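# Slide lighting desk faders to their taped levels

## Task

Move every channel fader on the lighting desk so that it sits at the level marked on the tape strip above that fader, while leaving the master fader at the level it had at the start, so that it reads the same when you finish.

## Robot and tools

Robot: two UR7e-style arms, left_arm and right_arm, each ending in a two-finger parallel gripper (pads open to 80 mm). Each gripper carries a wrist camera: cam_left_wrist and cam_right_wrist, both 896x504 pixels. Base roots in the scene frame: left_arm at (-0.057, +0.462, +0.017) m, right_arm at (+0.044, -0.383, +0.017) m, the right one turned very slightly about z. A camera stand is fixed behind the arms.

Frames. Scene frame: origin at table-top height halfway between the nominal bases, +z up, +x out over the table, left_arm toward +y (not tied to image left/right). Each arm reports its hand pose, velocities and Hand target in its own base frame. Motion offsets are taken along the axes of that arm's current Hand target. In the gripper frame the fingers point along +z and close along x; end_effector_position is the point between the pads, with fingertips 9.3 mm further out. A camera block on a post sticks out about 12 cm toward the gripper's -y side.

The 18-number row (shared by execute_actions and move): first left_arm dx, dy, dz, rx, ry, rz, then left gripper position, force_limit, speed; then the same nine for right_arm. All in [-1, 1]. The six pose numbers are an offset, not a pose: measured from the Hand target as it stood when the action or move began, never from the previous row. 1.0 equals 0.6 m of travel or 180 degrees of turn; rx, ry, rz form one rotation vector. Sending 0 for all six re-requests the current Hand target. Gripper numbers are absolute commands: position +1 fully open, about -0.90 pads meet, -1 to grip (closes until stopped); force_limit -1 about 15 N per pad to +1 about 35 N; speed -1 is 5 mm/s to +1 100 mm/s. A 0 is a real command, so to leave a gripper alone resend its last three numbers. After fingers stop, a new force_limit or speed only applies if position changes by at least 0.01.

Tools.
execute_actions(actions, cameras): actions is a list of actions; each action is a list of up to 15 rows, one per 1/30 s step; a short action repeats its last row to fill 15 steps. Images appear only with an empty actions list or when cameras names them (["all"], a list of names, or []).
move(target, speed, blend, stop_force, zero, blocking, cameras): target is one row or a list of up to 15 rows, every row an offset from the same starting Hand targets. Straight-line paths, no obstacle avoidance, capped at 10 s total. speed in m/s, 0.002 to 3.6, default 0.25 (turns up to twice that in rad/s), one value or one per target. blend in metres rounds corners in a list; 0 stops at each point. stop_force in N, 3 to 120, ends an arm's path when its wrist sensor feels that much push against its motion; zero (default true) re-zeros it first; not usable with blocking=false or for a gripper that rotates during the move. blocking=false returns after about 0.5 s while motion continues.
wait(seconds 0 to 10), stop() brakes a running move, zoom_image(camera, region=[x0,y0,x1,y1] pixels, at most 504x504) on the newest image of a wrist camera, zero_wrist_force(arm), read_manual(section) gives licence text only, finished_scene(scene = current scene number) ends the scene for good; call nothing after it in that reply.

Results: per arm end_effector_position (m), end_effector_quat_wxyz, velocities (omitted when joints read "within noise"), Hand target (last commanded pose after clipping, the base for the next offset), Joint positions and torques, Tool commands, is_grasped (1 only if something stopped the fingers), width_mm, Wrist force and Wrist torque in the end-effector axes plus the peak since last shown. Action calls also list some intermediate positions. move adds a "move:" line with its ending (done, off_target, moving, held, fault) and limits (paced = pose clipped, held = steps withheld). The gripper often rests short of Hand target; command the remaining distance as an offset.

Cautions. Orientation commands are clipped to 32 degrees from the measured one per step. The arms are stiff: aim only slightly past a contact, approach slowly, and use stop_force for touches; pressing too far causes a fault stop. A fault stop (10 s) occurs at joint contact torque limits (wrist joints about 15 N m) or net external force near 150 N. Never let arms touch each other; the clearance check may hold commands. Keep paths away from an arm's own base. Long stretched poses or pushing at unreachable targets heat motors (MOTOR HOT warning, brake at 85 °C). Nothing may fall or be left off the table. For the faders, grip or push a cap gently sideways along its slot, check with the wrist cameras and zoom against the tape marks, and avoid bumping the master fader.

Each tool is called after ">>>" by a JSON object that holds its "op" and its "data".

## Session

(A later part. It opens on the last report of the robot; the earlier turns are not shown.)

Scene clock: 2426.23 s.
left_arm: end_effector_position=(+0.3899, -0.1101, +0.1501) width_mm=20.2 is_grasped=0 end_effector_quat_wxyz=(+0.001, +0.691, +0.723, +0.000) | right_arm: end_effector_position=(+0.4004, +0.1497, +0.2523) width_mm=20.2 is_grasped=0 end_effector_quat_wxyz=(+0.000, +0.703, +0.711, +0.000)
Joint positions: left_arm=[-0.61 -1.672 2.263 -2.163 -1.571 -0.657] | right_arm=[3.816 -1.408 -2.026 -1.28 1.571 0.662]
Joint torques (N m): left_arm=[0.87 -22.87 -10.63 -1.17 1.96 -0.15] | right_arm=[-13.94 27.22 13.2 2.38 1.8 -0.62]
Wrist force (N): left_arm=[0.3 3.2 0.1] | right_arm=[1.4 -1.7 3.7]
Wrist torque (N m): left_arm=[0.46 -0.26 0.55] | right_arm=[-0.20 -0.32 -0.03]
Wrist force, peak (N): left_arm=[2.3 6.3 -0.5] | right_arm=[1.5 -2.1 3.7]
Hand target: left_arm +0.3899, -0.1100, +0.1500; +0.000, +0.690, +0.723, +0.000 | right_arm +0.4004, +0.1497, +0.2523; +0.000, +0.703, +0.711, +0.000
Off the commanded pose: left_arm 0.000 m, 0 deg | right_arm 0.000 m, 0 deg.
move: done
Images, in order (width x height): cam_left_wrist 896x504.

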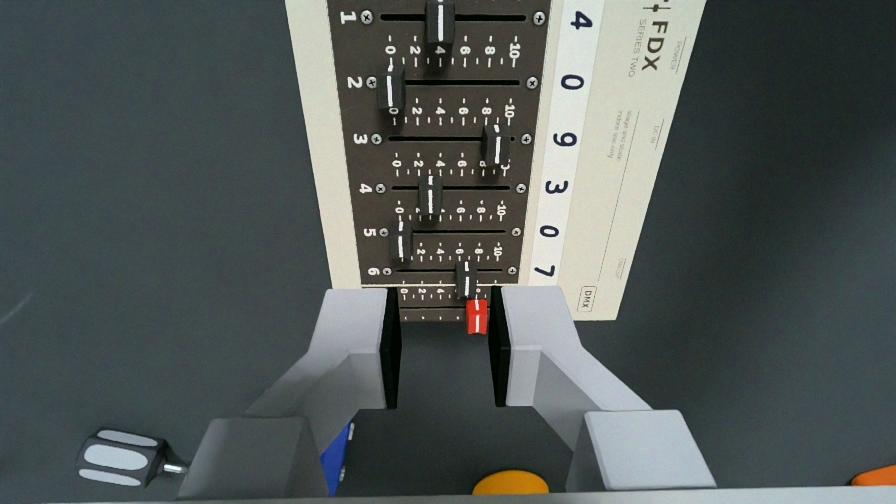

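>>> {"op": "move", "data": {"target": [[0,0,0,0,0,0.0167,-0.425,-1,1,0,0,0,0,0,0,-0.425,-1,1],[0,0,0,0,-0.0167,0,-0.425,-1,1,0,0,0,0,0,0,-0.425,-1,1],[0,0,0,0,0,0,-0.425,-1,1,0,0,0,0,0,0,-0.425,-1,1]], "speed": 0.25, "blend": 0, "cameras": ["cam_left_wrist"]}}

>>> {"op": "zoom_image", "data": {"camera": "cam_left_wrist", "region": [340, 0, 560, 124]}}

>>> {"op": "zoom_image", "data": {"camera": "cam_left_wrist", "region": [350, 190, 550, 302]}}

>>> {"op": "move", "data": {"target": [[0,0,0,0,0,-0.0167,-0.425,-1,1,0,0,0,0,0,0,-0.425,-1,1],[0,0,0,0,-0.0167,0,-0.425,-1,1,0,0,0,0,0,0,-0.425,-1,1],[0,0,0,0,0,0,-0.425,-1,1,0,0,0,0,0,0,-0.425,-1,1]], "speed": 0.25, "blend": 0, "cameras": ["cam_left_wrist"]}}

>>> {"op": "zoom_image", "data": {"camera": "cam_left_wrist", "region": [340, 0, 560, 124]}}

>>> {"op": "zoom_image", "data": {"camera": "cam_left_wrist", "region": [350, 190, 550, 302]}}

Scene clock: 2589.90 s.
left_arm: end_effector_position=(+0.3899, -0.1101, +0.1501) width_mm=20.2 is_grasped=0 end_effector_quat_wxyz=(+0.001, +0.691, +0.723, +0.000) | right_arm: end_effector_position=(+0.4004, +0.1497, +0.2523) width_mm=20.2 is_grasped=0 end_effector_quat_wxyz=(+0.000, +0.703, +0.711, +0.000)
Joint positions: left_arm=[-0.61 -1.672 2.263 -2.163 -1.571 -0.657] | right_arm=[3.816 -1.408 -2.026 -1.28 1.571 0.662]
Joint torques (N m): left_arm=[0.62 -22.04 -11.1 -1.31 1.9 -0.11] | right_arm=[-13.78 26.9 14.17 1.86 2.16 -0.44]
Wrist force (N): left_arm=[0.3 3.2 0.4] | right_arm=[1.1 -1.9 3.5]
Wrist torque (N m): left_arm=[0.47 -0.28 0.55] | right_arm=[-0.23 -0.28 -0.03]
Wrist force, peak (N): left_arm=[0.8 4.1 0.6] | right_arm=[1.3 -2.1 3.9]
Hand target: left_arm +0.3899, -0.1100, +0.1500; +0.000, +0.690, +0.723, +0.000 | right_arm +0.4004, +0.1497, +0.2523; +0.000, +0.703, +0.711, +0.000
Off the commanded pose: left_arm 0.000 m, 0 deg | right_arm 0.000 m, 0 deg.
move: done
Images, in order (width x height): cam_left_wrist 896x504.

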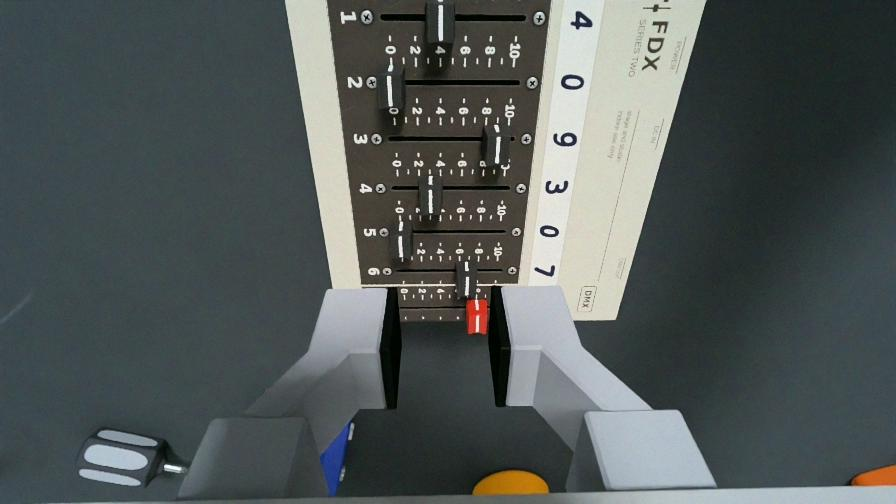

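Scaled by 2.291 from the camera's 896x504 image, which has a finer 1280x720 frame.

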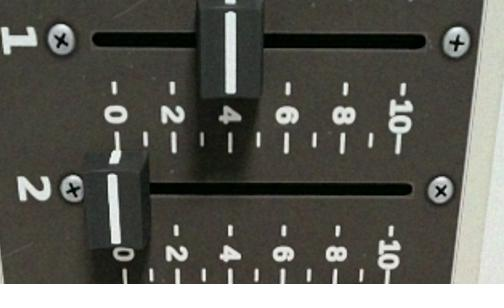

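Scaled by 2.520 from the camera's 896x504 image, which has a finer 1280x720 frame.

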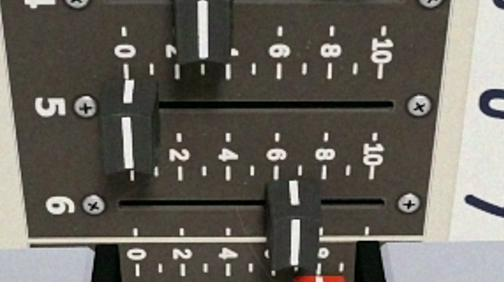

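Scene clock: 2591.40 s.
left_arm: end_effector_position=(+0.3899, -0.1101, +0.1501) width_mm=20.2 is_grasped=0 end_effector_quat_wxyz=(+0.001, +0.691, +0.723, +0.000) | right_arm: end_effector_position=(+0.4004, +0.1497, +0.2523) width_mm=20.2 is_grasped=0 end_effector_quat_wxyz=(+0.000, +0.703, +0.711, +0.000)
Joint positions: left_arm=[-0.61 -1.672 2.263 -2.163 -1.571 -0.657] | right_arm=[3.816 -1.408 -2.026 -1.28 1.571 0.662]
Joint torques (N m): left_arm=[0.6 -23.49 -11.03 -1.18 2.01 0.07] | right_arm=[-12.55 26.94 14.05 1.61 2 -0.72]
Wrist force (N): left_arm=[0.3 3.2 0.4] | right_arm=[1.3 -1.9 3.6]
Wrist torque (N m): left_arm=[0.47 -0.27 0.55] | right_arm=[-0.22 -0.31 -0.03]
Wrist force, peak (N): left_arm=[0.9 4.1 0.3] | right_arm=[1.5 -2.0 3.8]
Hand target: left_arm +0.3899, -0.1100, +0.1500; +0.000, +0.690, +0.723, +0.000 | right_arm +0.4004, +0.1497, +0.2523; +0.000, +0.703, +0.711, +0.000
Off the commanded pose: left_arm 0.000 m, 0 deg | right_arm 0.000 m, 0 deg.
move: done
Images, in order (width x height): cam_left_wrist 896x504.

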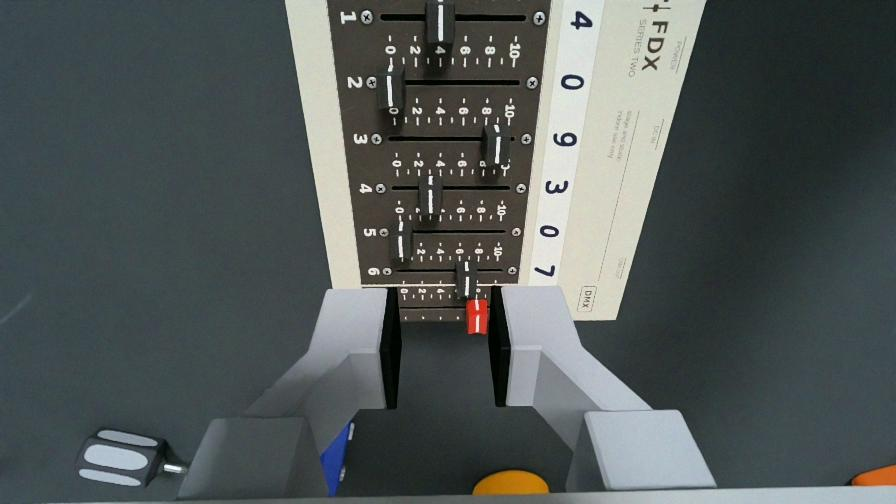

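Scaled by 2.291 from the camera's 896x504 image, which has a finer 1280x720 frame.

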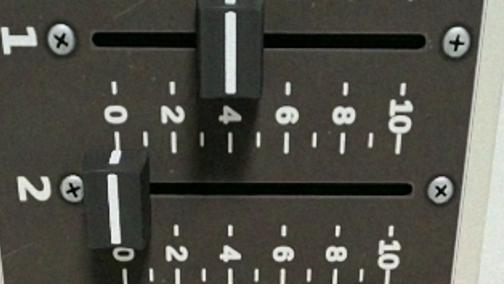

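Scaled by 2.520 from the camera's 896x504 image, which has a finer 1280x720 frame.

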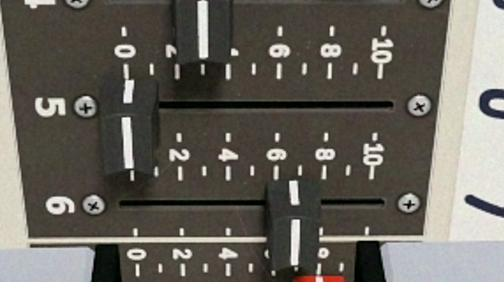

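>>> {"op": "move", "data": {"target": [0.0317,-0.0033,0,0,0,-0.5,-0.425,-1,1,0,0,0,0,0,0,-0.425,-1,1], "speed": 0.4}}

>>> {"op": "move", "data": {"target": [[0,0,0,0,-0.0167,0,-0.425,-1,1,0,0,0,0,0,0,-0.425,-1,1],[0,0,0,0,0,0,-0.425,-1,1,0,0,0,0,0,0,-0.425,-1,1]], "speed": 0.25, "blend": 0, "cameras": ["cam_left_wrist"]}}

>>> {"op": "zoom_image", "data": {"camera": "cam_left_wrist", "region": [346, 0, 546, 112]}}

>>> {"op": "zoom_image", "data": {"camera": "cam_left_wrist", "region": [346, 110, 546, 222]}}

>>> {"op": "move", "data": {"target": [[0,0,0.1367,0,-0.0167,0,-0.425,-1,1,0,0,0,0,0,0,-0.425,-1,1],[0,0,0.1367,0,0,0,-0.425,-1,1,0,0,0,0,0,0,-0.425,-1,1]], "speed": 0.25, "blend": 0, "cameras": ["cam_left_wrist"]}}

>>> {"op": "zoom_image", "data": {"camera": "cam_left_wrist", "region": [346, 40, 546, 152]}}

>>> {"op": "zoom_image", "data": {"camera": "cam_left_wrist", "region": [346, 150, 546, 262]}}

Scene clock: 2709.27 s.
left_arm: end_effector_position=(+0.3870, -0.0910, +0.1500) width_mm=20.2 is_grasped=0 end_effector_quat_wxyz=(+0.000, -0.023, +1.000, +0.000) end_effector_velocity=(+0.000, +0.000, +0.000) end_effector_angular_velocity=(+0.001, -0.001, +0.004) | right_arm: end_effector_position=(+0.4004, +0.1497, +0.2523) width_mm=20.2 is_grasped=0 end_effector_quat_wxyz=(+0.000, +0.703, +0.711, +0.000)
Joint positions: left_arm=[-0.573 -1.692 2.281 -2.16 -1.571 -2.19] | right_arm=[3.816 -1.408 -2.026 -1.28 1.571 0.662]
Joint velocities: left_arm=[-0.001 0 0 0 0.001 -0.006] | right_arm=[within noise]
Joint torques (N m): left_arm=[-11.33 -15.36 -16.52 -0.51 0.53 -1.65] | right_arm=[-13.37 26.69 13.38 1.31 2 -0.34]
Wrist force (N): left_arm=[0.4 3.3 0.4] | right_arm=[1.5 -1.8 3.6]
Wrist torque (N m): left_arm=[0.44 -0.27 0.52] | right_arm=[-0.22 -0.34 -0.02]
Wrist force, peak (N): left_arm=[0.3 3.6 0.4] | right_arm=[1.3 -1.9 3.9]
Hand target: left_arm +0.3870, -0.0911, +0.1500; +0.000, -0.023, +1.000, +0.000 | right_arm +0.4004, +0.1497, +0.2523; +0.000, +0.703, +0.711, +0.000
Off the commanded pose: left_arm 0.000 m, 0 deg | right_arm 0.000 m, 0 deg.
move: done

Scene clock: 2710.40 s.
left_arm: end_effector_position=(+0.3871, -0.0911, +0.1500) width_mm=20.2 is_grasped=0 end_effector_quat_wxyz=(+0.000, -0.023, +1.000, +0.000) | right_arm: end_effector_position=(+0.4004, +0.1497, +0.2523) width_mm=20.2 is_grasped=0 end_effector_quat_wxyz=(+0.000, +0.703, +0.711, +0.000)
Joint positions: left_arm=[-0.573 -1.692 2.281 -2.16 -1.571 -2.19] | right_arm=[3.816 -1.408 -2.026 -1.28 1.571 0.662]
Joint torques (N m): left_arm=[-6.84 -13.62 -21.13 -0.55 -0.69 -0.77] | right_arm=[-12.56 26.39 14.13 1.2 1.66 -0.39]
Wrist force (N): left_arm=[0.4 3.3 0.3] | right_arm=[1.1 -1.8 3.6]
Wrist torque (N m): left_arm=[0.43 -0.27 0.51] | right_arm=[-0.21 -0.28 -0.02]
Wrist force, peak (N): left_arm=[0.0 4.7 0.2] | right_arm=[1.3 -2.0 3.8]
Hand target: left_arm +0.3870, -0.0911, +0.1500; +0.000, -0.023, +1.000, +0.000 | right_arm +0.4004, +0.1497, +0.2523; +0.000, +0.703, +0.711, +0.000
Off the commanded pose: left_arm 0.000 m, 0 deg | right_arm 0.000 m, 0 deg.
move: done
Images, in order (width x height): cam_left_wrist 896x504.

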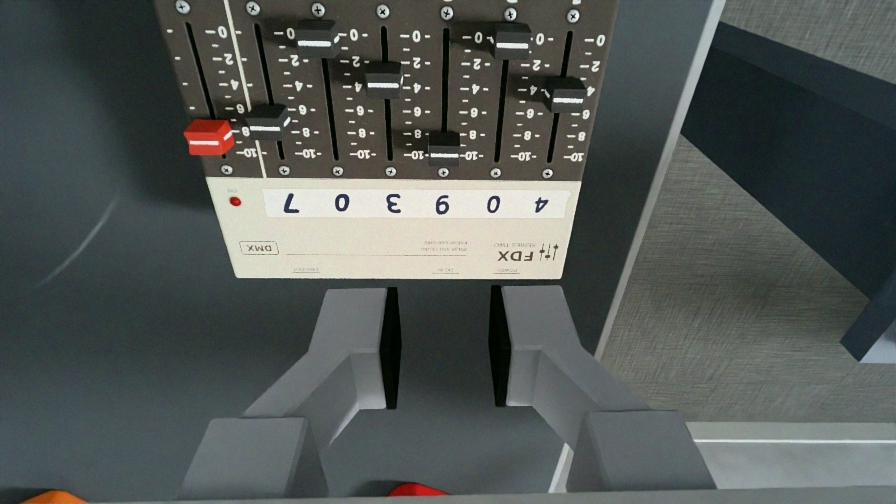

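Scaled by 2.520 from the camera's 896x504 image, which has a finer 1280x720 frame.

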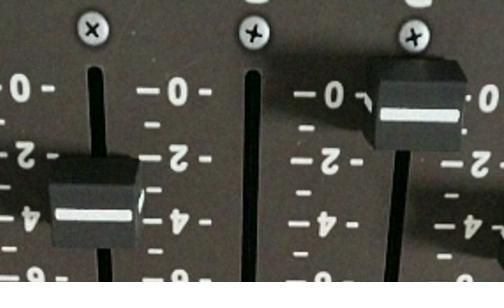

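Scaled by 2.520 from the camera's 896x504 image, which has a finer 1280x720 frame.

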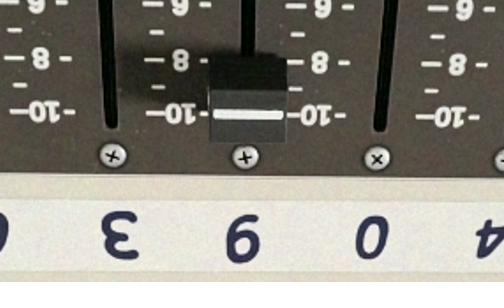

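Scene clock: 2711.80 s.
left_arm: end_effector_position=(+0.3871, -0.0911, +0.0680) width_mm=20.2 is_grasped=0 end_effector_quat_wxyz=(+0.000, -0.023, +1.000, +0.000) end_effector_velocity=(-0.001, +0.001, -0.001) end_effector_angular_velocity=(+0.004, +0.005, +0.000) | right_arm: end_effector_position=(+0.4004, +0.1497, +0.2523) width_mm=20.2 is_grasped=0 end_effector_quat_wxyz=(+0.000, +0.703, +0.711, +0.000)
Joint positions: left_arm=[-0.573 -1.513 2.392 -2.451 -1.571 -2.19] | right_arm=[3.816 -1.408 -2.026 -1.28 1.571 0.662]
Joint velocities: left_arm=[0 0.001 0 0.005 0.001 0] | right_arm=[within noise]
Joint torques (N m): left_arm=[-9.58 -24.79 -18.08 -0.42 -1.33 -0.54] | right_arm=[-12.99 26.04 14.74 1.16 1.76 -0.32]
Wrist force (N): left_arm=[0.5 3.2 0.2] | right_arm=[1.1 -1.8 3.4]
Wrist torque (N m): left_arm=[0.44 -0.32 0.49] | right_arm=[-0.21 -0.28 -0.02]
Wrist force, peak (N): left_arm=[0.1 4.9 0.5] | right_arm=[1.5 -2.2 3.8]
Hand target: left_arm +0.3871, -0.0911, +0.0680; +0.000, -0.023, +1.000, +0.000 | right_arm +0.4004, +0.1497, +0.2523; +0.000, +0.703, +0.711, +0.000
Off the commanded pose: left_arm 0.000 m, 0 deg | right_arm 0.000 m, 0 deg.
move: done
Images, in order (width x height): cam_left_wrist 896x504.

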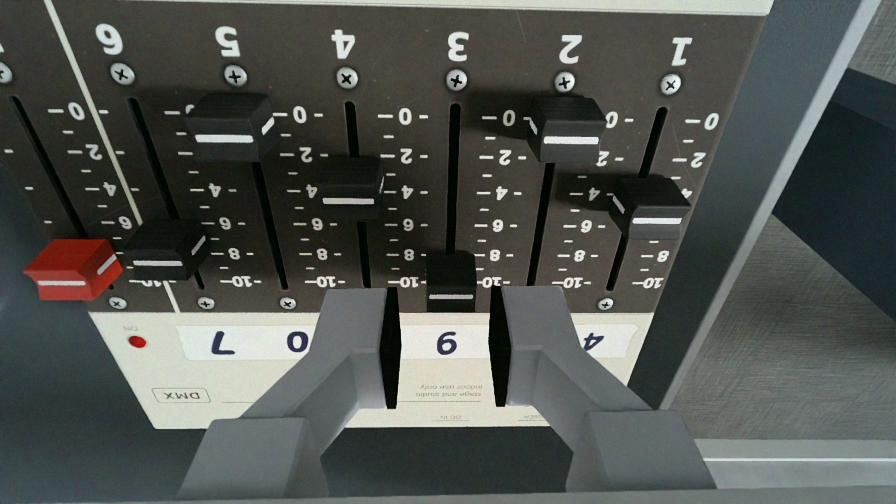

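Scaled by 2.520 from the camera's 896x504 image, which has a finer 1280x720 frame.

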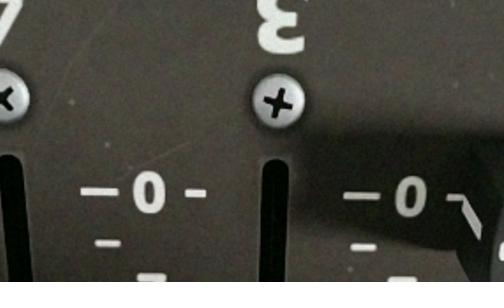

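Scaled by 2.520 from the camera's 896x504 image, which has a finer 1280x720 frame.

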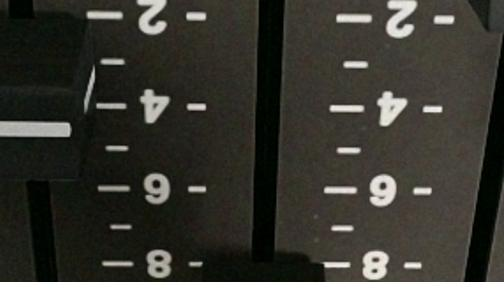

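>>> {"op": "move", "data": {"target": [[0,0,-0.1367,0,0,0,-0.425,-1,1,0,0,0,0,0,0,-0.425,-1,1],[0,0,-0.1367,0,0,0.0333,-0.425,-1,1,0,0,0,0,0,0,-0.425,-1,1],[0,0,-0.1367,0,0,0,-0.425,-1,1,0,0,0,0,0,0,-0.425,-1,1]], "speed": 0.25, "blend": 0, "cameras": ["cam_left_wrist"]}}

>>> {"op": "zoom_image", "data": {"camera": "cam_left_wrist", "region": [346, 0, 546, 112]}}

>>> {"op": "zoom_image", "data": {"camera": "cam_left_wrist", "region": [346, 110, 546, 222]}}

>>> {"op": "move", "data": {"target": [[0,0,0,0,0,-0.0333,-0.425,-1,1,0,0,0,0,0,0,-0.425,-1,1],[0,0,0,0,0,0,-0.425,-1,1,0,0,0,0,0,0,-0.425,-1,1]], "speed": 0.25, "blend": 0, "cameras": ["cam_left_wrist"]}}

>>> {"op": "zoom_image", "data": {"camera": "cam_left_wrist", "region": [346, 0, 546, 112]}}

>>> {"op": "zoom_image", "data": {"camera": "cam_left_wrist", "region": [346, 110, 546, 222]}}

Scene clock: 2773.87 s.
left_arm: end_effector_position=(+0.3871, -0.0911, +0.1501) width_mm=20.2 is_grasped=0 end_effector_quat_wxyz=(+0.000, -0.023, +1.000, +0.000) end_effector_velocity=(+0.000, +0.000, +0.000) end_effector_angular_velocity=(+0.000, -0.001, +0.006) | right_arm: end_effector_position=(+0.4004, +0.1497, +0.2523) width_mm=20.2 is_grasped=0 end_effector_quat_wxyz=(+0.000, +0.703, +0.711, +0.000)
Joint positions: left_arm=[-0.573 -1.692 2.281 -2.16 -1.571 -2.19] | right_arm=[3.816 -1.408 -2.026 -1.28 1.571 0.662]
Joint velocities: left_arm=[0.001 -0.001 0 0 0.001 -0.005] | right_arm=[within noise]
Joint torques (N m): left_arm=[-10.13 -11.76 -21.16 -0.53 2 -1.72] | right_arm=[-13.37 27.71 15.12 0.67 2.01 -0.28]
Wrist force (N): left_arm=[0.4 3.4 0.3] | right_arm=[1.1 -1.7 3.5]
Wrist torque (N m): left_arm=[0.46 -0.26 0.52] | right_arm=[-0.20 -0.28 -0.03]
Wrist force, peak (N): left_arm=[0.6 3.3 2.6] | right_arm=[1.5 -1.9 4.0]
Hand target: left_arm +0.3870, -0.0911, +0.1500; +0.000, -0.023, +1.000, +0.000 | right_arm +0.4004, +0.1497, +0.2523; +0.000, +0.703, +0.711, +0.000
Off the commanded pose: left_arm 0.000 m, 0 deg | right_arm 0.000 m, 0 deg.
move: done
Images, in order (width x height): cam_left_wrist 896x504.

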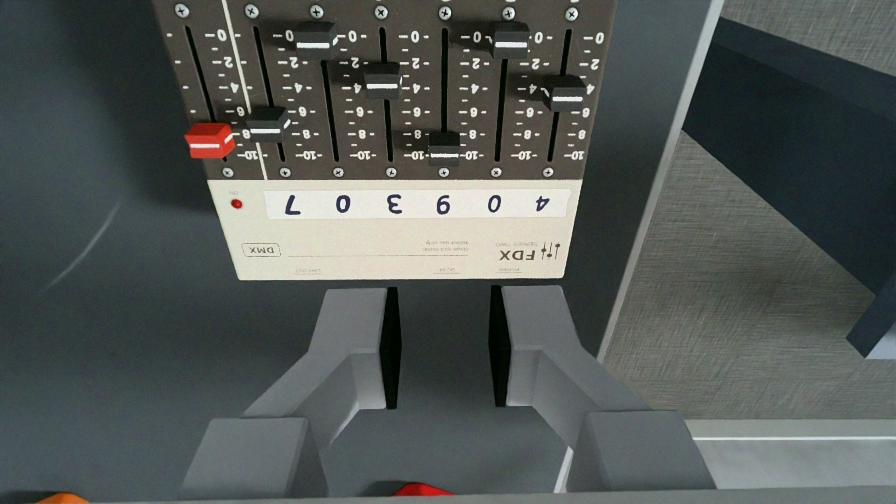

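Scaled by 2.520 from the camera's 896x504 image, which has a finer 1280x720 frame.

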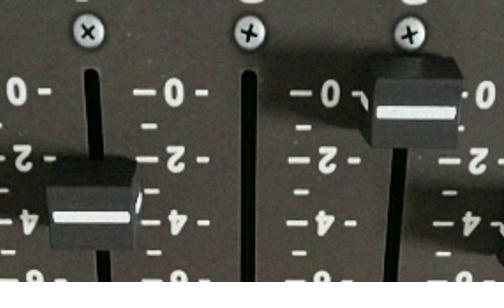

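Scaled by 2.520 from the camera's 896x504 image, which has a finer 1280x720 frame.

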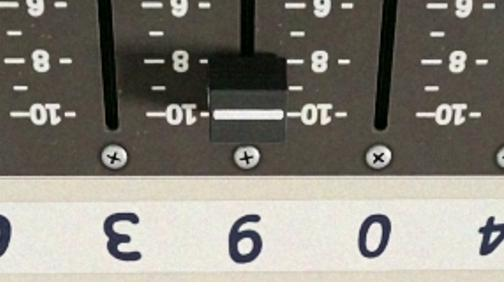

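Scene clock: 2775.13 s.
left_arm: end_effector_position=(+0.3870, -0.0911, +0.1500) width_mm=20.2 is_grasped=0 end_effector_quat_wxyz=(+0.000, -0.023, +1.000, +0.000) end_effector_velocity=(+0.000, +0.000, +0.000) end_effector_angular_velocity=(-0.001, +0.001, -0.004) | right_arm: end_effector_position=(+0.4004, +0.1497, +0.2523) width_mm=20.2 is_grasped=0 end_effector_quat_wxyz=(+0.000, +0.703, +0.711, +0.000)
Joint positions: left_arm=[-0.573 -1.692 2.281 -2.16 -1.571 -2.191] | right_arm=[3.816 -1.408 -2.026 -1.28 1.571 0.662]
Joint velocities: left_arm=[0.001 0 0 0 -0.001 0.006] | right_arm=[within noise]
Joint torques (N m): left_arm=[9.52 -19.9 -17.65 -0.62 -1.65 1.35] | right_arm=[-13.8 27.46 14.06 0.59 1.73 -0.42]
Wrist force (N): left_arm=[0.2 3.3 0.4] | right_arm=[1.2 -1.9 3.4]
Wrist torque (N m): left_arm=[0.43 -0.25 0.41] | right_arm=[-0.22 -0.29 -0.02]
Wrist force, peak (N): left_arm=[0.2 3.5 0.6] | right_arm=[1.2 -1.9 3.9]
Hand target: left_arm +0.3870, -0.0911, +0.1500; +0.000, -0.023, +1.000, +0.000 | right_arm +0.4004, +0.1497, +0.2523; +0.000, +0.703, +0.711, +0.000
Off the commanded pose: left_arm 0.000 m, 0 deg | right_arm 0.000 m, 0 deg.
move: done
Images, in order (width x height): cam_left_wrist 896x504.

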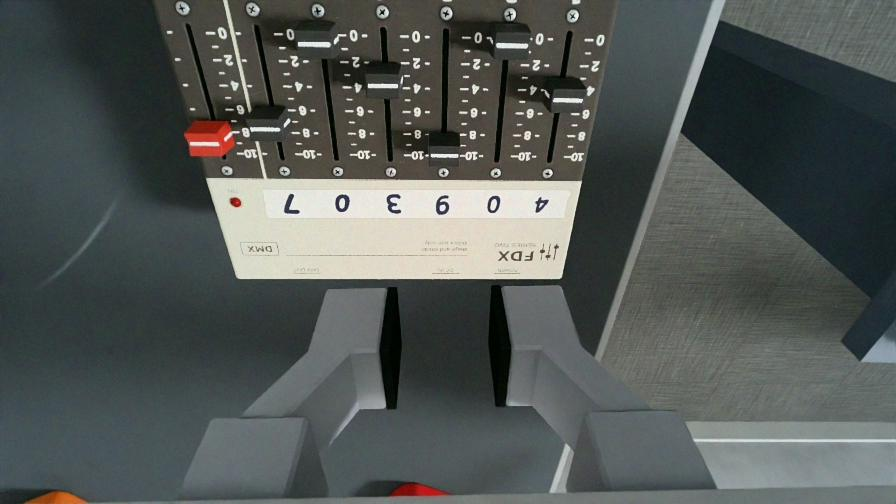

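Scaled by 2.520 from the camera's 896x504 image, which has a finer 1280x720 frame.

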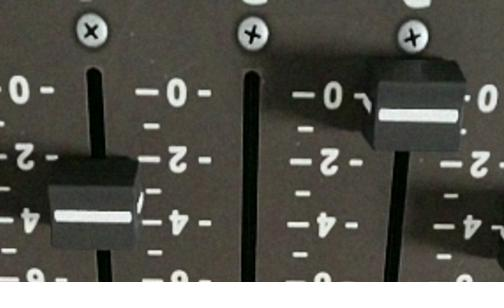

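Scaled by 2.520 from the camera's 896x504 image, which has a finer 1280x720 frame.

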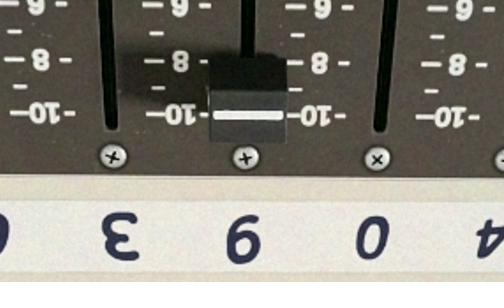

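>>> {"op": "execute_actions", "data": {"actions": [], "cameras": ["cam_right_wrist"]}}

Scene clock: 2815.30 s.
left_arm: end_effector_position=(+0.3870, -0.0911, +0.1500) width_mm=20.2 is_grasped=0 end_effector_quat_wxyz=(+0.000, -0.023, +1.000, +0.000) | right_arm: end_effector_position=(+0.4004, +0.1497, +0.2523) width_mm=20.2 is_grasped=0 end_effector_quat_wxyz=(+0.000, +0.703, +0.711, +0.000)
Joint positions: left_arm=[-0.573 -1.692 2.281 -2.16 -1.571 -2.19] | right_arm=[3.816 -1.408 -2.026 -1.28 1.571 0.662]
Joint velocities: within noise
Joint torques (N m): left_arm=[9.82 -21.83 -29.08 -0.9 -1.55 1.23] | right_arm=[-12.99 25.89 14.63 0.31 1.8 -0.34]
Wrist force (N): left_arm=[0.2 3.5 0.3] | right_arm=[1.2 -1.7 3.7]
Wrist torque (N m): left_arm=[0.46 -0.25 0.41] | right_arm=[-0.19 -0.30 -0.02]
Wrist force, peak (N): left_arm=[0.5 3.5 0.3] | right_arm=[1.1 -2.1 4.0]
Hand target: left_arm +0.3870, -0.0911, +0.1500; +0.000, -0.023, +1.000, +0.000 | right_arm +0.4004, +0.1497, +0.2523; +0.000, +0.703, +0.711, +0.000
Tool commands: left_gripper/position=-0.425 left_gripper/force_limit=-1.0 left_gripper/speed=+1.0 right_gripper/position=-0.425 right_gripper/force_limit=-1.0 right_gripper/speed=+1.0
Off the commanded pose: left_arm 0.000 m, 0 deg | right_arm 0.000 m, 0 deg.
Images, in order (width x height): cam_right_wrist 896x504.

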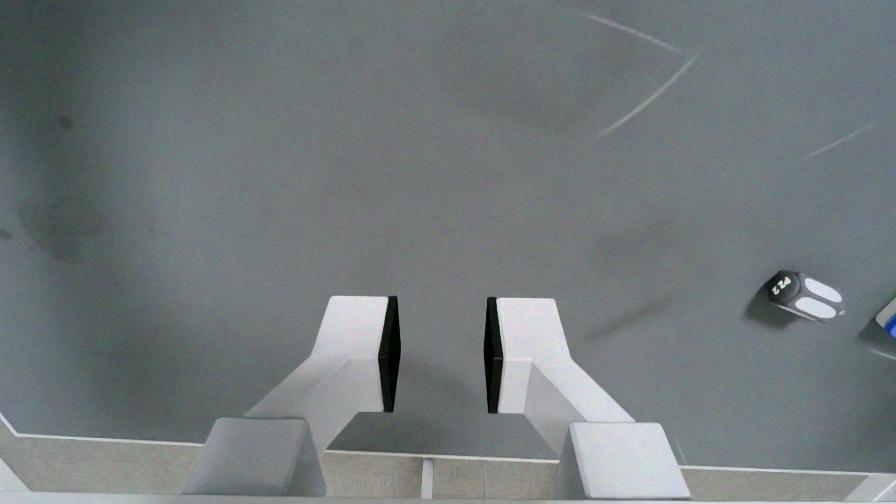

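>>> {"op": "move", "data": {"target": [[0,0,0,0,0,0,-0.425,-1,1,0.2836,0.0228,0.0038,0,-0.0167,0,-0.425,-1,1],[0,0,0,0,0,0,-0.425,-1,1,0.2836,0.0228,0.0038,0,0,0,-0.425,-1,1]], "speed": 0.25, "blend": 0, "cameras": ["cam_right_wrist"]}}

>>> {"op": "zoom_image", "data": {"camera": "cam_right_wrist", "region": [348, 0, 548, 112]}}

>>> {"op": "move", "data": {"target": [[0,0,0,0,0,0,-0.425,-1,1,0,0,0.2833,0,-0.0167,0,-0.425,-1,1],[0,0,0,0,0,0,-0.425,-1,1,0,0,0.2833,0,0,0,-0.425,-1,1]], "speed": 0.25, "blend": 0, "cameras": ["cam_right_wrist"]}}

>>> {"op": "zoom_image", "data": {"camera": "cam_right_wrist", "region": [348, 60, 548, 172]}}

Scene clock: 2837.17 s.
left_arm: end_effector_position=(+0.3870, -0.0911, +0.1500) width_mm=20.2 is_grasped=0 end_effector_quat_wxyz=(+0.000, -0.023, +1.000, +0.000) | right_arm: end_effector_position=(+0.4120, +0.3199, +0.2500) width_mm=20.2 is_grasped=0 end_effector_quat_wxyz=(+0.000, +0.703, +0.711, +0.000)
Joint positions: left_arm=[-0.573 -1.692 2.281 -2.16 -1.571 -2.19] | right_arm=[4.06 -1.644 -1.807 -1.262 1.571 0.906]
Joint torques (N m): left_arm=[10.08 -21.92 -28.89 -1.07 -1.06 0.42] | right_arm=[11.07 23.14 28.04 4.96 1.11 0.33]
Wrist force (N): left_arm=[0.8 3.3 0.3] | right_arm=[1.0 -1.3 3.8]
Wrist torque (N m): left_arm=[0.44 -0.31 0.41] | right_arm=[-0.14 -0.25 -0.10]
Wrist force, peak (N): left_arm=[0.4 3.6 0.4] | right_arm=[4.2 -1.5 3.9]
Hand target: left_arm +0.3870, -0.0911, +0.1500; +0.000, -0.023, +1.000, +0.000 | right_arm +0.4120, +0.3200, +0.2500; +0.000, +0.703, +0.711, +0.000
Off the commanded pose: left_arm 0.000 m, 0 deg | right_arm 0.000 m, 0 deg.
move: done
Images, in order (width x height): cam_right_wrist 896x504.

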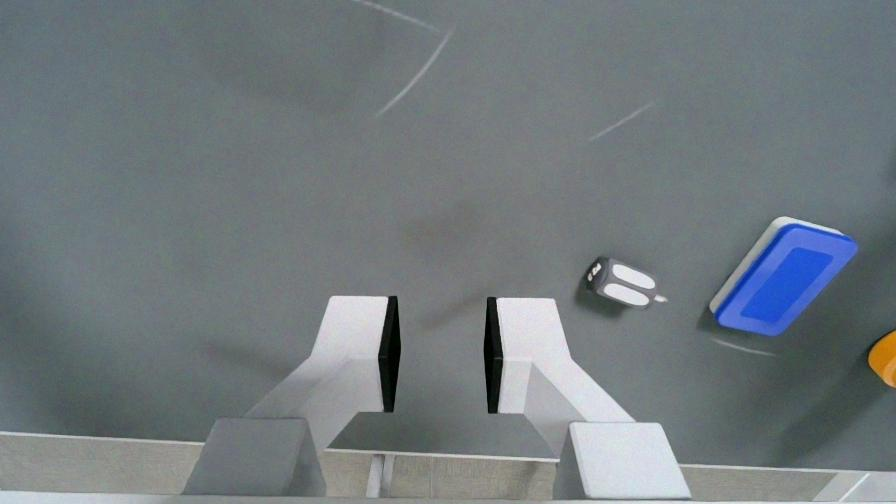

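Scaled by 2.520 from the camera's 896x504 image, which has a finer 1280x720 frame.

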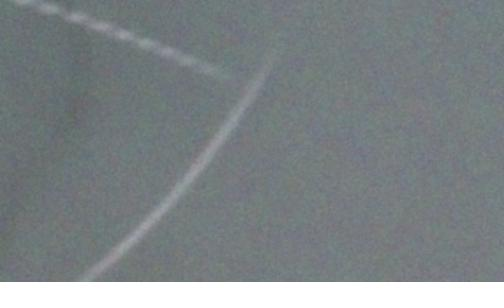

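Scene clock: 2838.87 s.
left_arm: end_effector_position=(+0.3870, -0.0911, +0.1500) width_mm=20.2 is_grasped=0 end_effector_quat_wxyz=(+0.000, -0.023, +1.000, +0.000) | right_arm: end_effector_position=(+0.4119, +0.3199, +0.0800) width_mm=20.2 is_grasped=0 end_effector_quat_wxyz=(+0.000, +0.703, +0.711, +0.000)
Joint positions: left_arm=[-0.573 -1.692 2.281 -2.16 -1.571 -2.19] | right_arm=[4.06 -1.864 -2.046 -0.803 1.571 0.907]
Joint torques (N m): left_arm=[9.15 -21.81 -27.74 -1.14 -0.88 -0.14] | right_arm=[10.55 27.14 23.57 5.03 1.18 0.28]
Wrist force (N): left_arm=[0.5 3.3 0.2] | right_arm=[1.2 -1.6 3.6]
Wrist torque (N m): left_arm=[0.44 -0.28 0.41] | right_arm=[-0.17 -0.29 -0.13]
Wrist force, peak (N): left_arm=[0.4 3.5 0.6] | right_arm=[1.4 -1.6 6.4]
Hand target: left_arm +0.3870, -0.0911, +0.1500; +0.000, -0.023, +1.000, +0.000 | right_arm +0.4118, +0.3200, +0.0800; +0.000, +0.703, +0.711, +0.000
Off the commanded pose: left_arm 0.000 m, 0 deg | right_arm 0.000 m, 0 deg.
move: done
Images, in order (width x height): cam_right_wrist 896x504.

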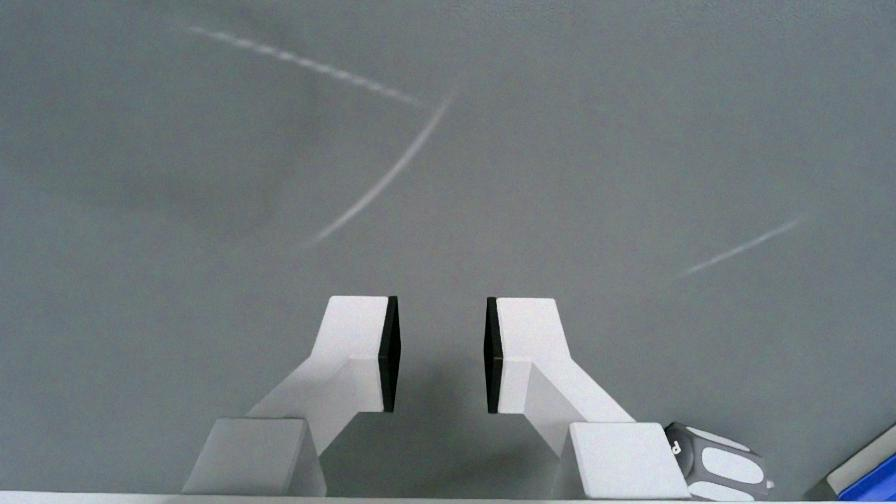

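Scaled by 2.520 from the camera's 896x504 image, which has a finer 1280x720 frame.

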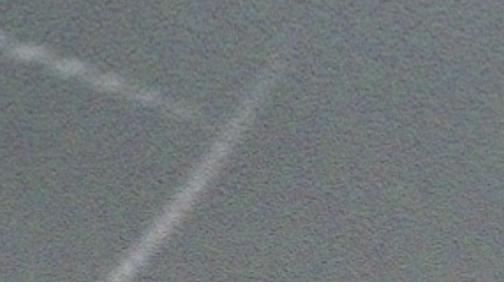

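>>> {"op": "move", "data": {"target": [[0,-0.05,0,0,0,0.5,-0.425,-1,1,0,0,0,0,0,0,-0.425,-1,1],[0,-0.05,0,0,0,0.9999,-0.425,-1,1,0,0,0,0,0,0,-0.425,-1,1]], "speed": 0.45, "blend": 0.01}}

>>> {"op": "move", "data": {"target": [[0,0,0,0,-0.0167,0,-0.425,-1,1,0,0,0,0,0,0,-0.425,-1,1],[0,0,0,0,0,0,-0.425,-1,1,0,0,0,0,0,0,-0.425,-1,1]], "speed": 0.25, "blend": 0, "cameras": ["cam_left_wrist"]}}

>>> {"op": "zoom_image", "data": {"camera": "cam_left_wrist", "region": [346, 0, 546, 112]}}

>>> {"op": "zoom_image", "data": {"camera": "cam_left_wrist", "region": [346, 110, 546, 222]}}

>>> {"op": "move", "data": {"target": [[0,0,0.1367,0,-0.0167,0,-0.425,-1,1,0,0,0,0,0,0,-0.425,-1,1],[0,0,0.1367,0,0,0,-0.425,-1,1,0,0,0,0,0,0,-0.425,-1,1]], "speed": 0.25, "blend": 0, "cameras": ["cam_left_wrist"]}}

>>> {"op": "zoom_image", "data": {"camera": "cam_left_wrist", "region": [346, 40, 546, 152]}}

>>> {"op": "zoom_image", "data": {"camera": "cam_left_wrist", "region": [346, 150, 546, 262]}}

Scene clock: 2881.07 s.
left_arm: end_effector_position=(+0.3884, -0.1211, +0.1500) width_mm=20.2 is_grasped=0 end_effector_quat_wxyz=(+0.000, +1.000, +0.023, +0.000) end_effector_velocity=(+0.000, +0.000, +0.000) end_effector_angular_velocity=(+0.000, +0.001, -0.004) | right_arm: end_effector_position=(+0.4118, +0.3200, +0.0800) width_mm=20.2 is_grasped=0 end_effector_quat_wxyz=(+0.000, +0.703, +0.711, +0.000)
Joint positions: left_arm=[-0.636 -1.667 2.259 -2.163 -1.571 0.888] | right_arm=[4.06 -1.864 -2.046 -0.803 1.571 0.906]
Joint velocities: left_arm=[0.001 0.002 -0.001 0 -0.001 0.005] | right_arm=[within noise]
Joint torques (N m): left_arm=[4.27 -8.45 -31.51 -0.7 -0.35 1.36] | right_arm=[10.05 25.33 16.7 0.69 0.71 0.22]
Wrist force (N): left_arm=[0.4 3.4 0.4] | right_arm=[1.1 -1.8 3.7]
Wrist torque (N m): left_arm=[0.49 -0.26 0.44] | right_arm=[-0.18 -0.28 -0.12]
Wrist force, peak (N): left_arm=[0.3 3.7 0.3] | right_arm=[1.3 -2.0 3.9]
Hand target: left_arm +0.3884, -0.1211, +0.1500; +0.000, +1.000, +0.023, +0.000 | right_arm +0.4118, +0.3200, +0.0800; +0.000, +0.703, +0.711, +0.000
Off the commanded pose: left_arm 0.000 m, 0 deg | right_arm 0.000 m, 0 deg.
move: done

Scene clock: 2882.20 s.
left_arm: end_effector_position=(+0.3884, -0.1211, +0.1500) width_mm=20.2 is_grasped=0 end_effector_quat_wxyz=(+0.000, +1.000, +0.023, +0.000) | right_arm: end_effector_position=(+0.4118, +0.3200, +0.0800) width_mm=20.2 is_grasped=0 end_effector_quat_wxyz=(+0.000, +0.703, +0.711, +0.000)
Joint positions: left_arm=[-0.636 -1.667 2.259 -2.163 -1.571 0.888] | right_arm=[4.06 -1.864 -2.046 -0.803 1.571 0.906]
Joint torques (N m): left_arm=[5.34 -18.18 -21.26 -3.91 0.87 0.42] | right_arm=[10.71 25.94 17.65 -0.05 0.45 0.48]
Wrist force (N): left_arm=[0.3 3.2 0.3] | right_arm=[1.1 -1.8 3.4]
Wrist torque (N m): left_arm=[0.48 -0.25 0.54] | right_arm=[-0.20 -0.27 -0.12]
Wrist force, peak (N): left_arm=[-0.6 4.8 0.3] | right_arm=[1.1 -2.0 3.9]
Hand target: left_arm +0.3884, -0.1211, +0.1500; +0.000, +1.000, +0.023, +0.000 | right_arm +0.4118, +0.3200, +0.0800; +0.000, +0.703, +0.711, +0.000
Off the commanded pose: left_arm 0.000 m, 0 deg | right_arm 0.000 m, 0 deg.
move: done
Images, in order (width x height): cam_left_wrist 896x504.

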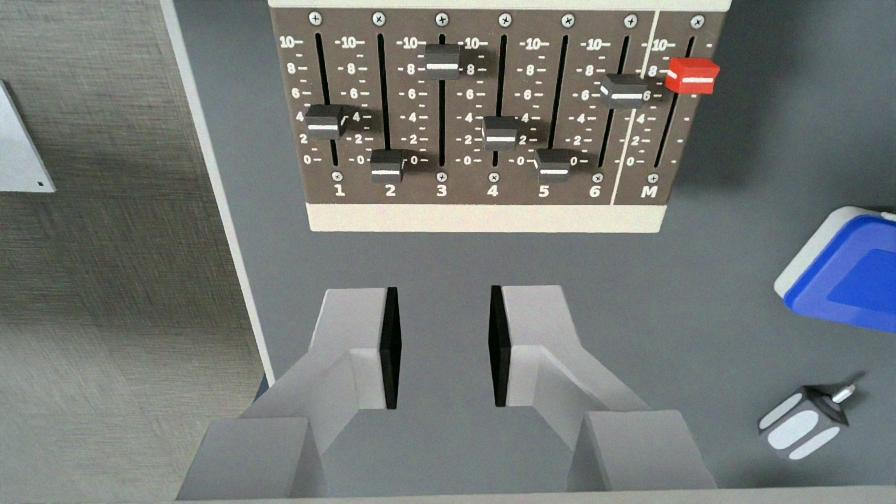

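Scaled by 2.520 from the camera's 896x504 image, which has a finer 1280x720 frame.

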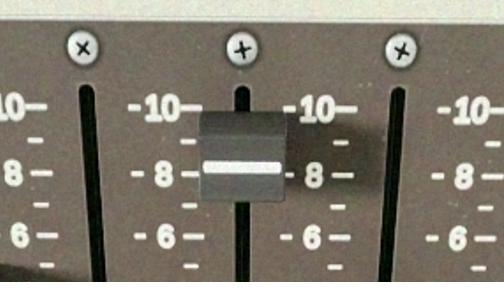

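Scaled by 2.520 from the camera's 896x504 image, which has a finer 1280x720 frame.

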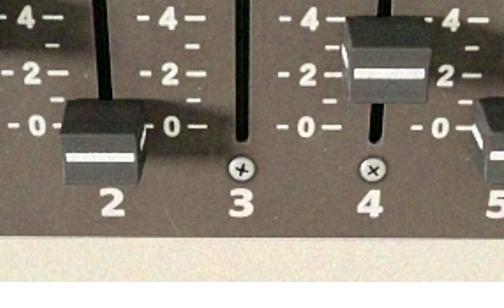

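Scene clock: 2883.57 s.
left_arm: end_effector_position=(+0.3885, -0.1212, +0.0680) width_mm=20.2 is_grasped=0 end_effector_quat_wxyz=(+0.000, +1.000, +0.023, +0.000) | right_arm: end_effector_position=(+0.4118, +0.3200, +0.0800) width_mm=20.2 is_grasped=0 end_effector_quat_wxyz=(+0.000, +0.703, +0.711, +0.000)
Joint positions: left_arm=[-0.636 -1.491 2.368 -2.448 -1.571 0.888] | right_arm=[4.06 -1.864 -2.046 -0.803 1.571 0.906]
Joint torques (N m): left_arm=[7.57 -15.67 -15.15 -4.19 1.39 0.19] | right_arm=[10.07 26.51 20.32 -0.01 0.34 0.79]
Wrist force (N): left_arm=[0.5 3.6 0.7] | right_arm=[1.1 -1.7 3.5]
Wrist torque (N m): left_arm=[0.51 -0.30 0.51] | right_arm=[-0.18 -0.27 -0.12]
Wrist force, peak (N): left_arm=[-0.3 4.8 0.9] | right_arm=[1.2 -1.7 3.9]
Hand target: left_arm +0.3885, -0.1211, +0.0680; +0.000, +1.000, +0.023, +0.000 | right_arm +0.4118, +0.3200, +0.0800; +0.000, +0.703, +0.711, +0.000
Off the commanded pose: left_arm 0.000 m, 0 deg | right_arm 0.000 m, 0 deg.
move: done
Images, in order (width x height): cam_left_wrist 896x504.

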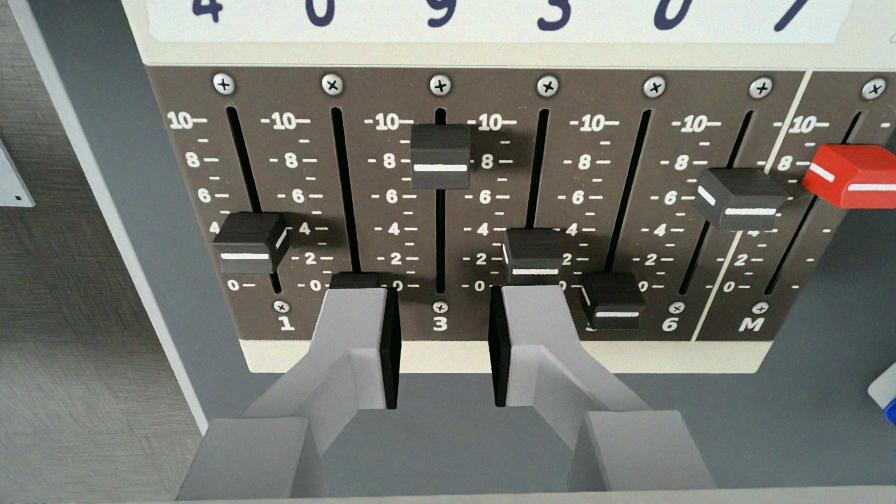

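Scaled by 2.520 from the camera's 896x504 image, which has a finer 1280x720 frame.

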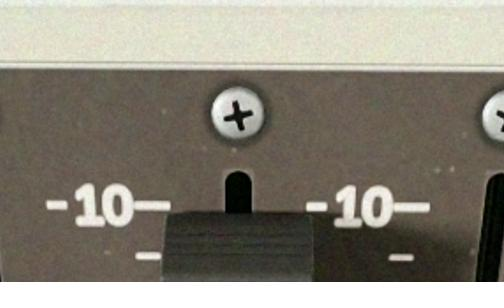

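Scaled by 2.520 from the camera's 896x504 image, which has a finer 1280x720 frame.

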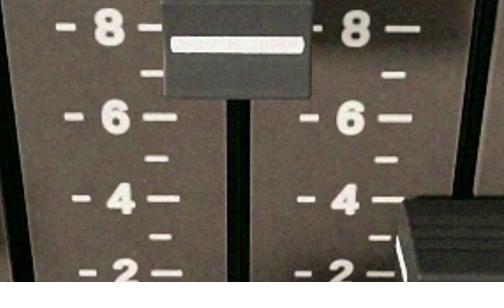

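>>> {"op": "move", "data": {"target": [[0,0,-0.3867,0,0,0,-0.425,-1,1,0,0,-0.2828,0,0,0,-0.425,-1,1],[-0.1188,-0.6248,-0.3867,0,0,-0.5,-0.425,-1,1,0,0,-0.2828,0,0,0,-0.425,-1,1]], "speed": 0.4, "blend": 0.02}}

>>> {"op": "move", "data": {"target": [[0,0,0,0,0,0,-0.425,-1,1,0.6652,-0.1606,0,0,0,0.5,-0.425,-1,1],[0,0,0,0,0,0,-0.425,-1,1,0.6652,-0.1606,0.1667,0,0,0.5,-0.425,-1,1]], "speed": 0.4, "blend": 0.02}}

>>> {"op": "move", "data": {"target": [[0,0,0,0,0,0,-0.425,-1,1,0,0,0,0,-0.0167,0,-0.425,-1,1],[0,0,0,0,0,0,-0.425,-1,1,0,0,0,0,0,0,-0.425,-1,1]], "speed": 0.25, "blend": 0, "cameras": ["cam_right_wrist"]}}

>>> {"op": "zoom_image", "data": {"camera": "cam_right_wrist", "region": [348, 0, 548, 112]}}

>>> {"op": "zoom_image", "data": {"camera": "cam_right_wrist", "region": [348, 110, 548, 222]}}

Scene clock: 2919.97 s.
left_arm: end_effector_position=(+0.2997, +0.2501, +0.2999) width_mm=20.2 is_grasped=0 end_effector_quat_wxyz=(+0.000, +0.691, +0.723, +0.000) | right_arm: end_effector_position=(+0.4120, +0.3200, +0.2497) width_mm=20.2 is_grasped=0 end_effector_quat_wxyz=(+0.000, +0.703, +0.711, +0.000)
Joint positions: left_arm=[0.347 -1.861 1.997 -1.707 -1.571 0.301] | right_arm=[4.06 -1.645 -1.808 -1.261 1.571 0.906]
Joint torques (N m): left_arm=[8.72 -10.14 -14.96 -0.07 -0.91 -1] | right_arm=[10.19 38.06 33.49 -0.4 1.77 1.56]
Wrist force (N): left_arm=[-0.2 3.4 0.6] | right_arm=[1.2 -1.7 3.4]
Wrist torque (N m): left_arm=[0.49 -0.18 0.54] | right_arm=[-0.18 -0.27 -0.10]
Wrist force, peak (N): left_arm=[0.4 5.2 -3.1] | right_arm=[1.4 -1.7 6.2]
Hand target: left_arm +0.2996, +0.2501, +0.2998; +0.000, +0.690, +0.723, +0.000 | right_arm +0.4120, +0.3200, +0.2497; +0.000, +0.703, +0.711, +0.000
Off the commanded pose: left_arm 0.000 m, 0 deg | right_arm 0.000 m, 0 deg.
move: done

Scene clock: 2922.77 s.
left_arm: end_effector_position=(+0.2996, +0.2501, +0.2998) width_mm=20.2 is_grasped=0 end_effector_quat_wxyz=(+0.000, +0.690, +0.723, +0.000) | right_arm: end_effector_position=(+0.3106, +0.7179, +0.1499) width_mm=20.2 is_grasped=0 end_effector_quat_wxyz=(+0.000, +1.000, +0.006, +0.000) end_effector_velocity=(+0.001, +0.000, -0.001) end_effector_angular_velocity=(+0.002, +0.000, +0.000)
Joint positions: left_arm=[0.347 -1.861 1.997 -1.707 -1.571 0.301] | right_arm=[4.475 -2.331 -1.078 -1.303 1.572 2.892]
Joint velocities: left_arm=[within noise] | right_arm=[-0.001 -0.001 -0.002 0.005 0.001 -0.001]
Joint torques (N m): left_arm=[9.12 -4.95 -15.23 -0.43 1.92 -1.61] | right_arm=[-12.53 53.56 14.15 5.68 -1.93 0.83]
Wrist force (N): left_arm=[0.0 3.2 0.2] | right_arm=[1.1 -1.2 3.3]
Wrist torque (N m): left_arm=[0.46 -0.20 0.54] | right_arm=[-0.15 -0.27 -0.13]
Wrist force, peak (N): left_arm=[-0.1 3.7 0.3] | right_arm=[0.9 -1.5 7.2]
Hand target: left_arm +0.2996, +0.2501, +0.2998; +0.000, +0.690, +0.723, +0.000 | right_arm +0.3107, +0.7179, +0.1498; +0.000, +1.000, +0.006, +0.000
Off the commanded pose: left_arm 0.000 m, 0 deg | right_arm 0.000 m, 0 deg.
move: done

Scene clock: 2923.90 s.
left_arm: end_effector_position=(+0.2996, +0.2501, +0.2998) width_mm=20.2 is_grasped=0 end_effector_quat_wxyz=(+0.000, +0.690, +0.723, +0.000) | right_arm: end_effector_position=(+0.3105, +0.7180, +0.1498) width_mm=20.2 is_grasped=0 end_effector_quat_wxyz=(+0.000, +1.000, +0.006, -0.001)
Joint positions: left_arm=[0.347 -1.861 1.997 -1.707 -1.571 0.301] | right_arm=[4.475 -2.331 -1.078 -1.303 1.572 2.892]
Joint torques (N m): left_arm=[9.69 -4.29 -15.09 -0.31 1.81 -1.7] | right_arm=[-11.44 53.67 29.58 0.57 -2.07 0.02]
Wrist force (N): left_arm=[0.0 3.5 0.4] | right_arm=[0.9 -1.5 3.3]
Wrist torque (N m): left_arm=[0.51 -0.20 0.54] | right_arm=[-0.18 -0.24 -0.06]
Wrist force, peak (N): left_arm=[0.1 3.5 0.3] | right_arm=[2.5 -0.8 3.6]
Hand target: left_arm +0.2996, +0.2501, +0.2998; +0.000, +0.690, +0.723, +0.000 | right_arm +0.3107, +0.7179, +0.1498; +0.000, +1.000, +0.006, +0.000
Off the commanded pose: left_arm 0.000 m, 0 deg | right_arm 0.000 m, 0 deg.
move: done
Images, in order (width x height): cam_right_wrist 896x504.

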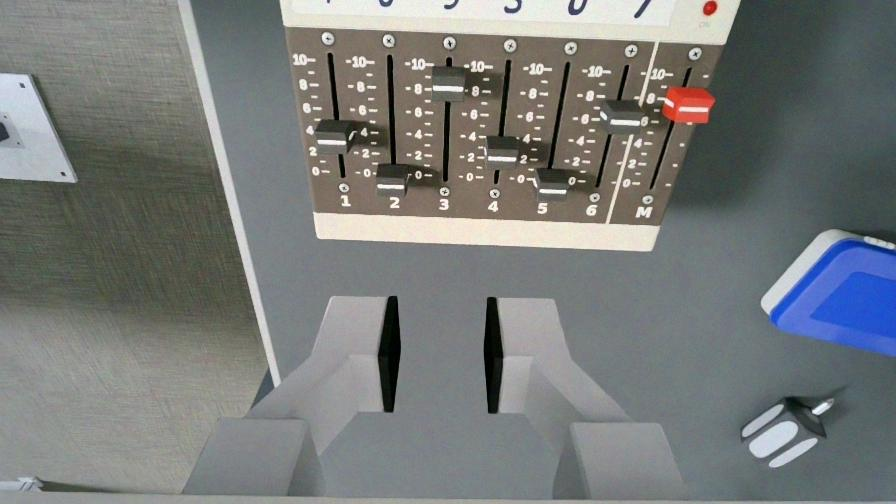

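Scaled by 2.520 from the camera's 896x504 image, which has a finer 1280x720 frame.

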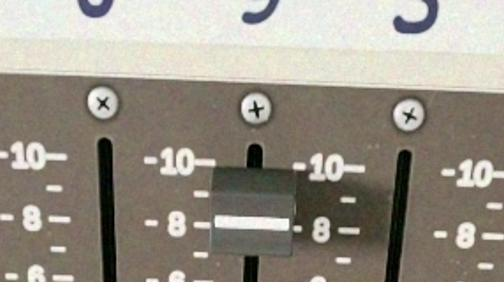

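Scaled by 2.520 from the camera's 896x504 image, which has a finer 1280x720 frame.

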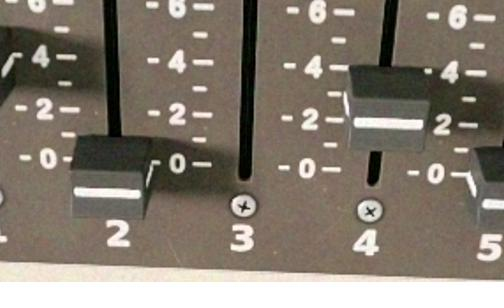

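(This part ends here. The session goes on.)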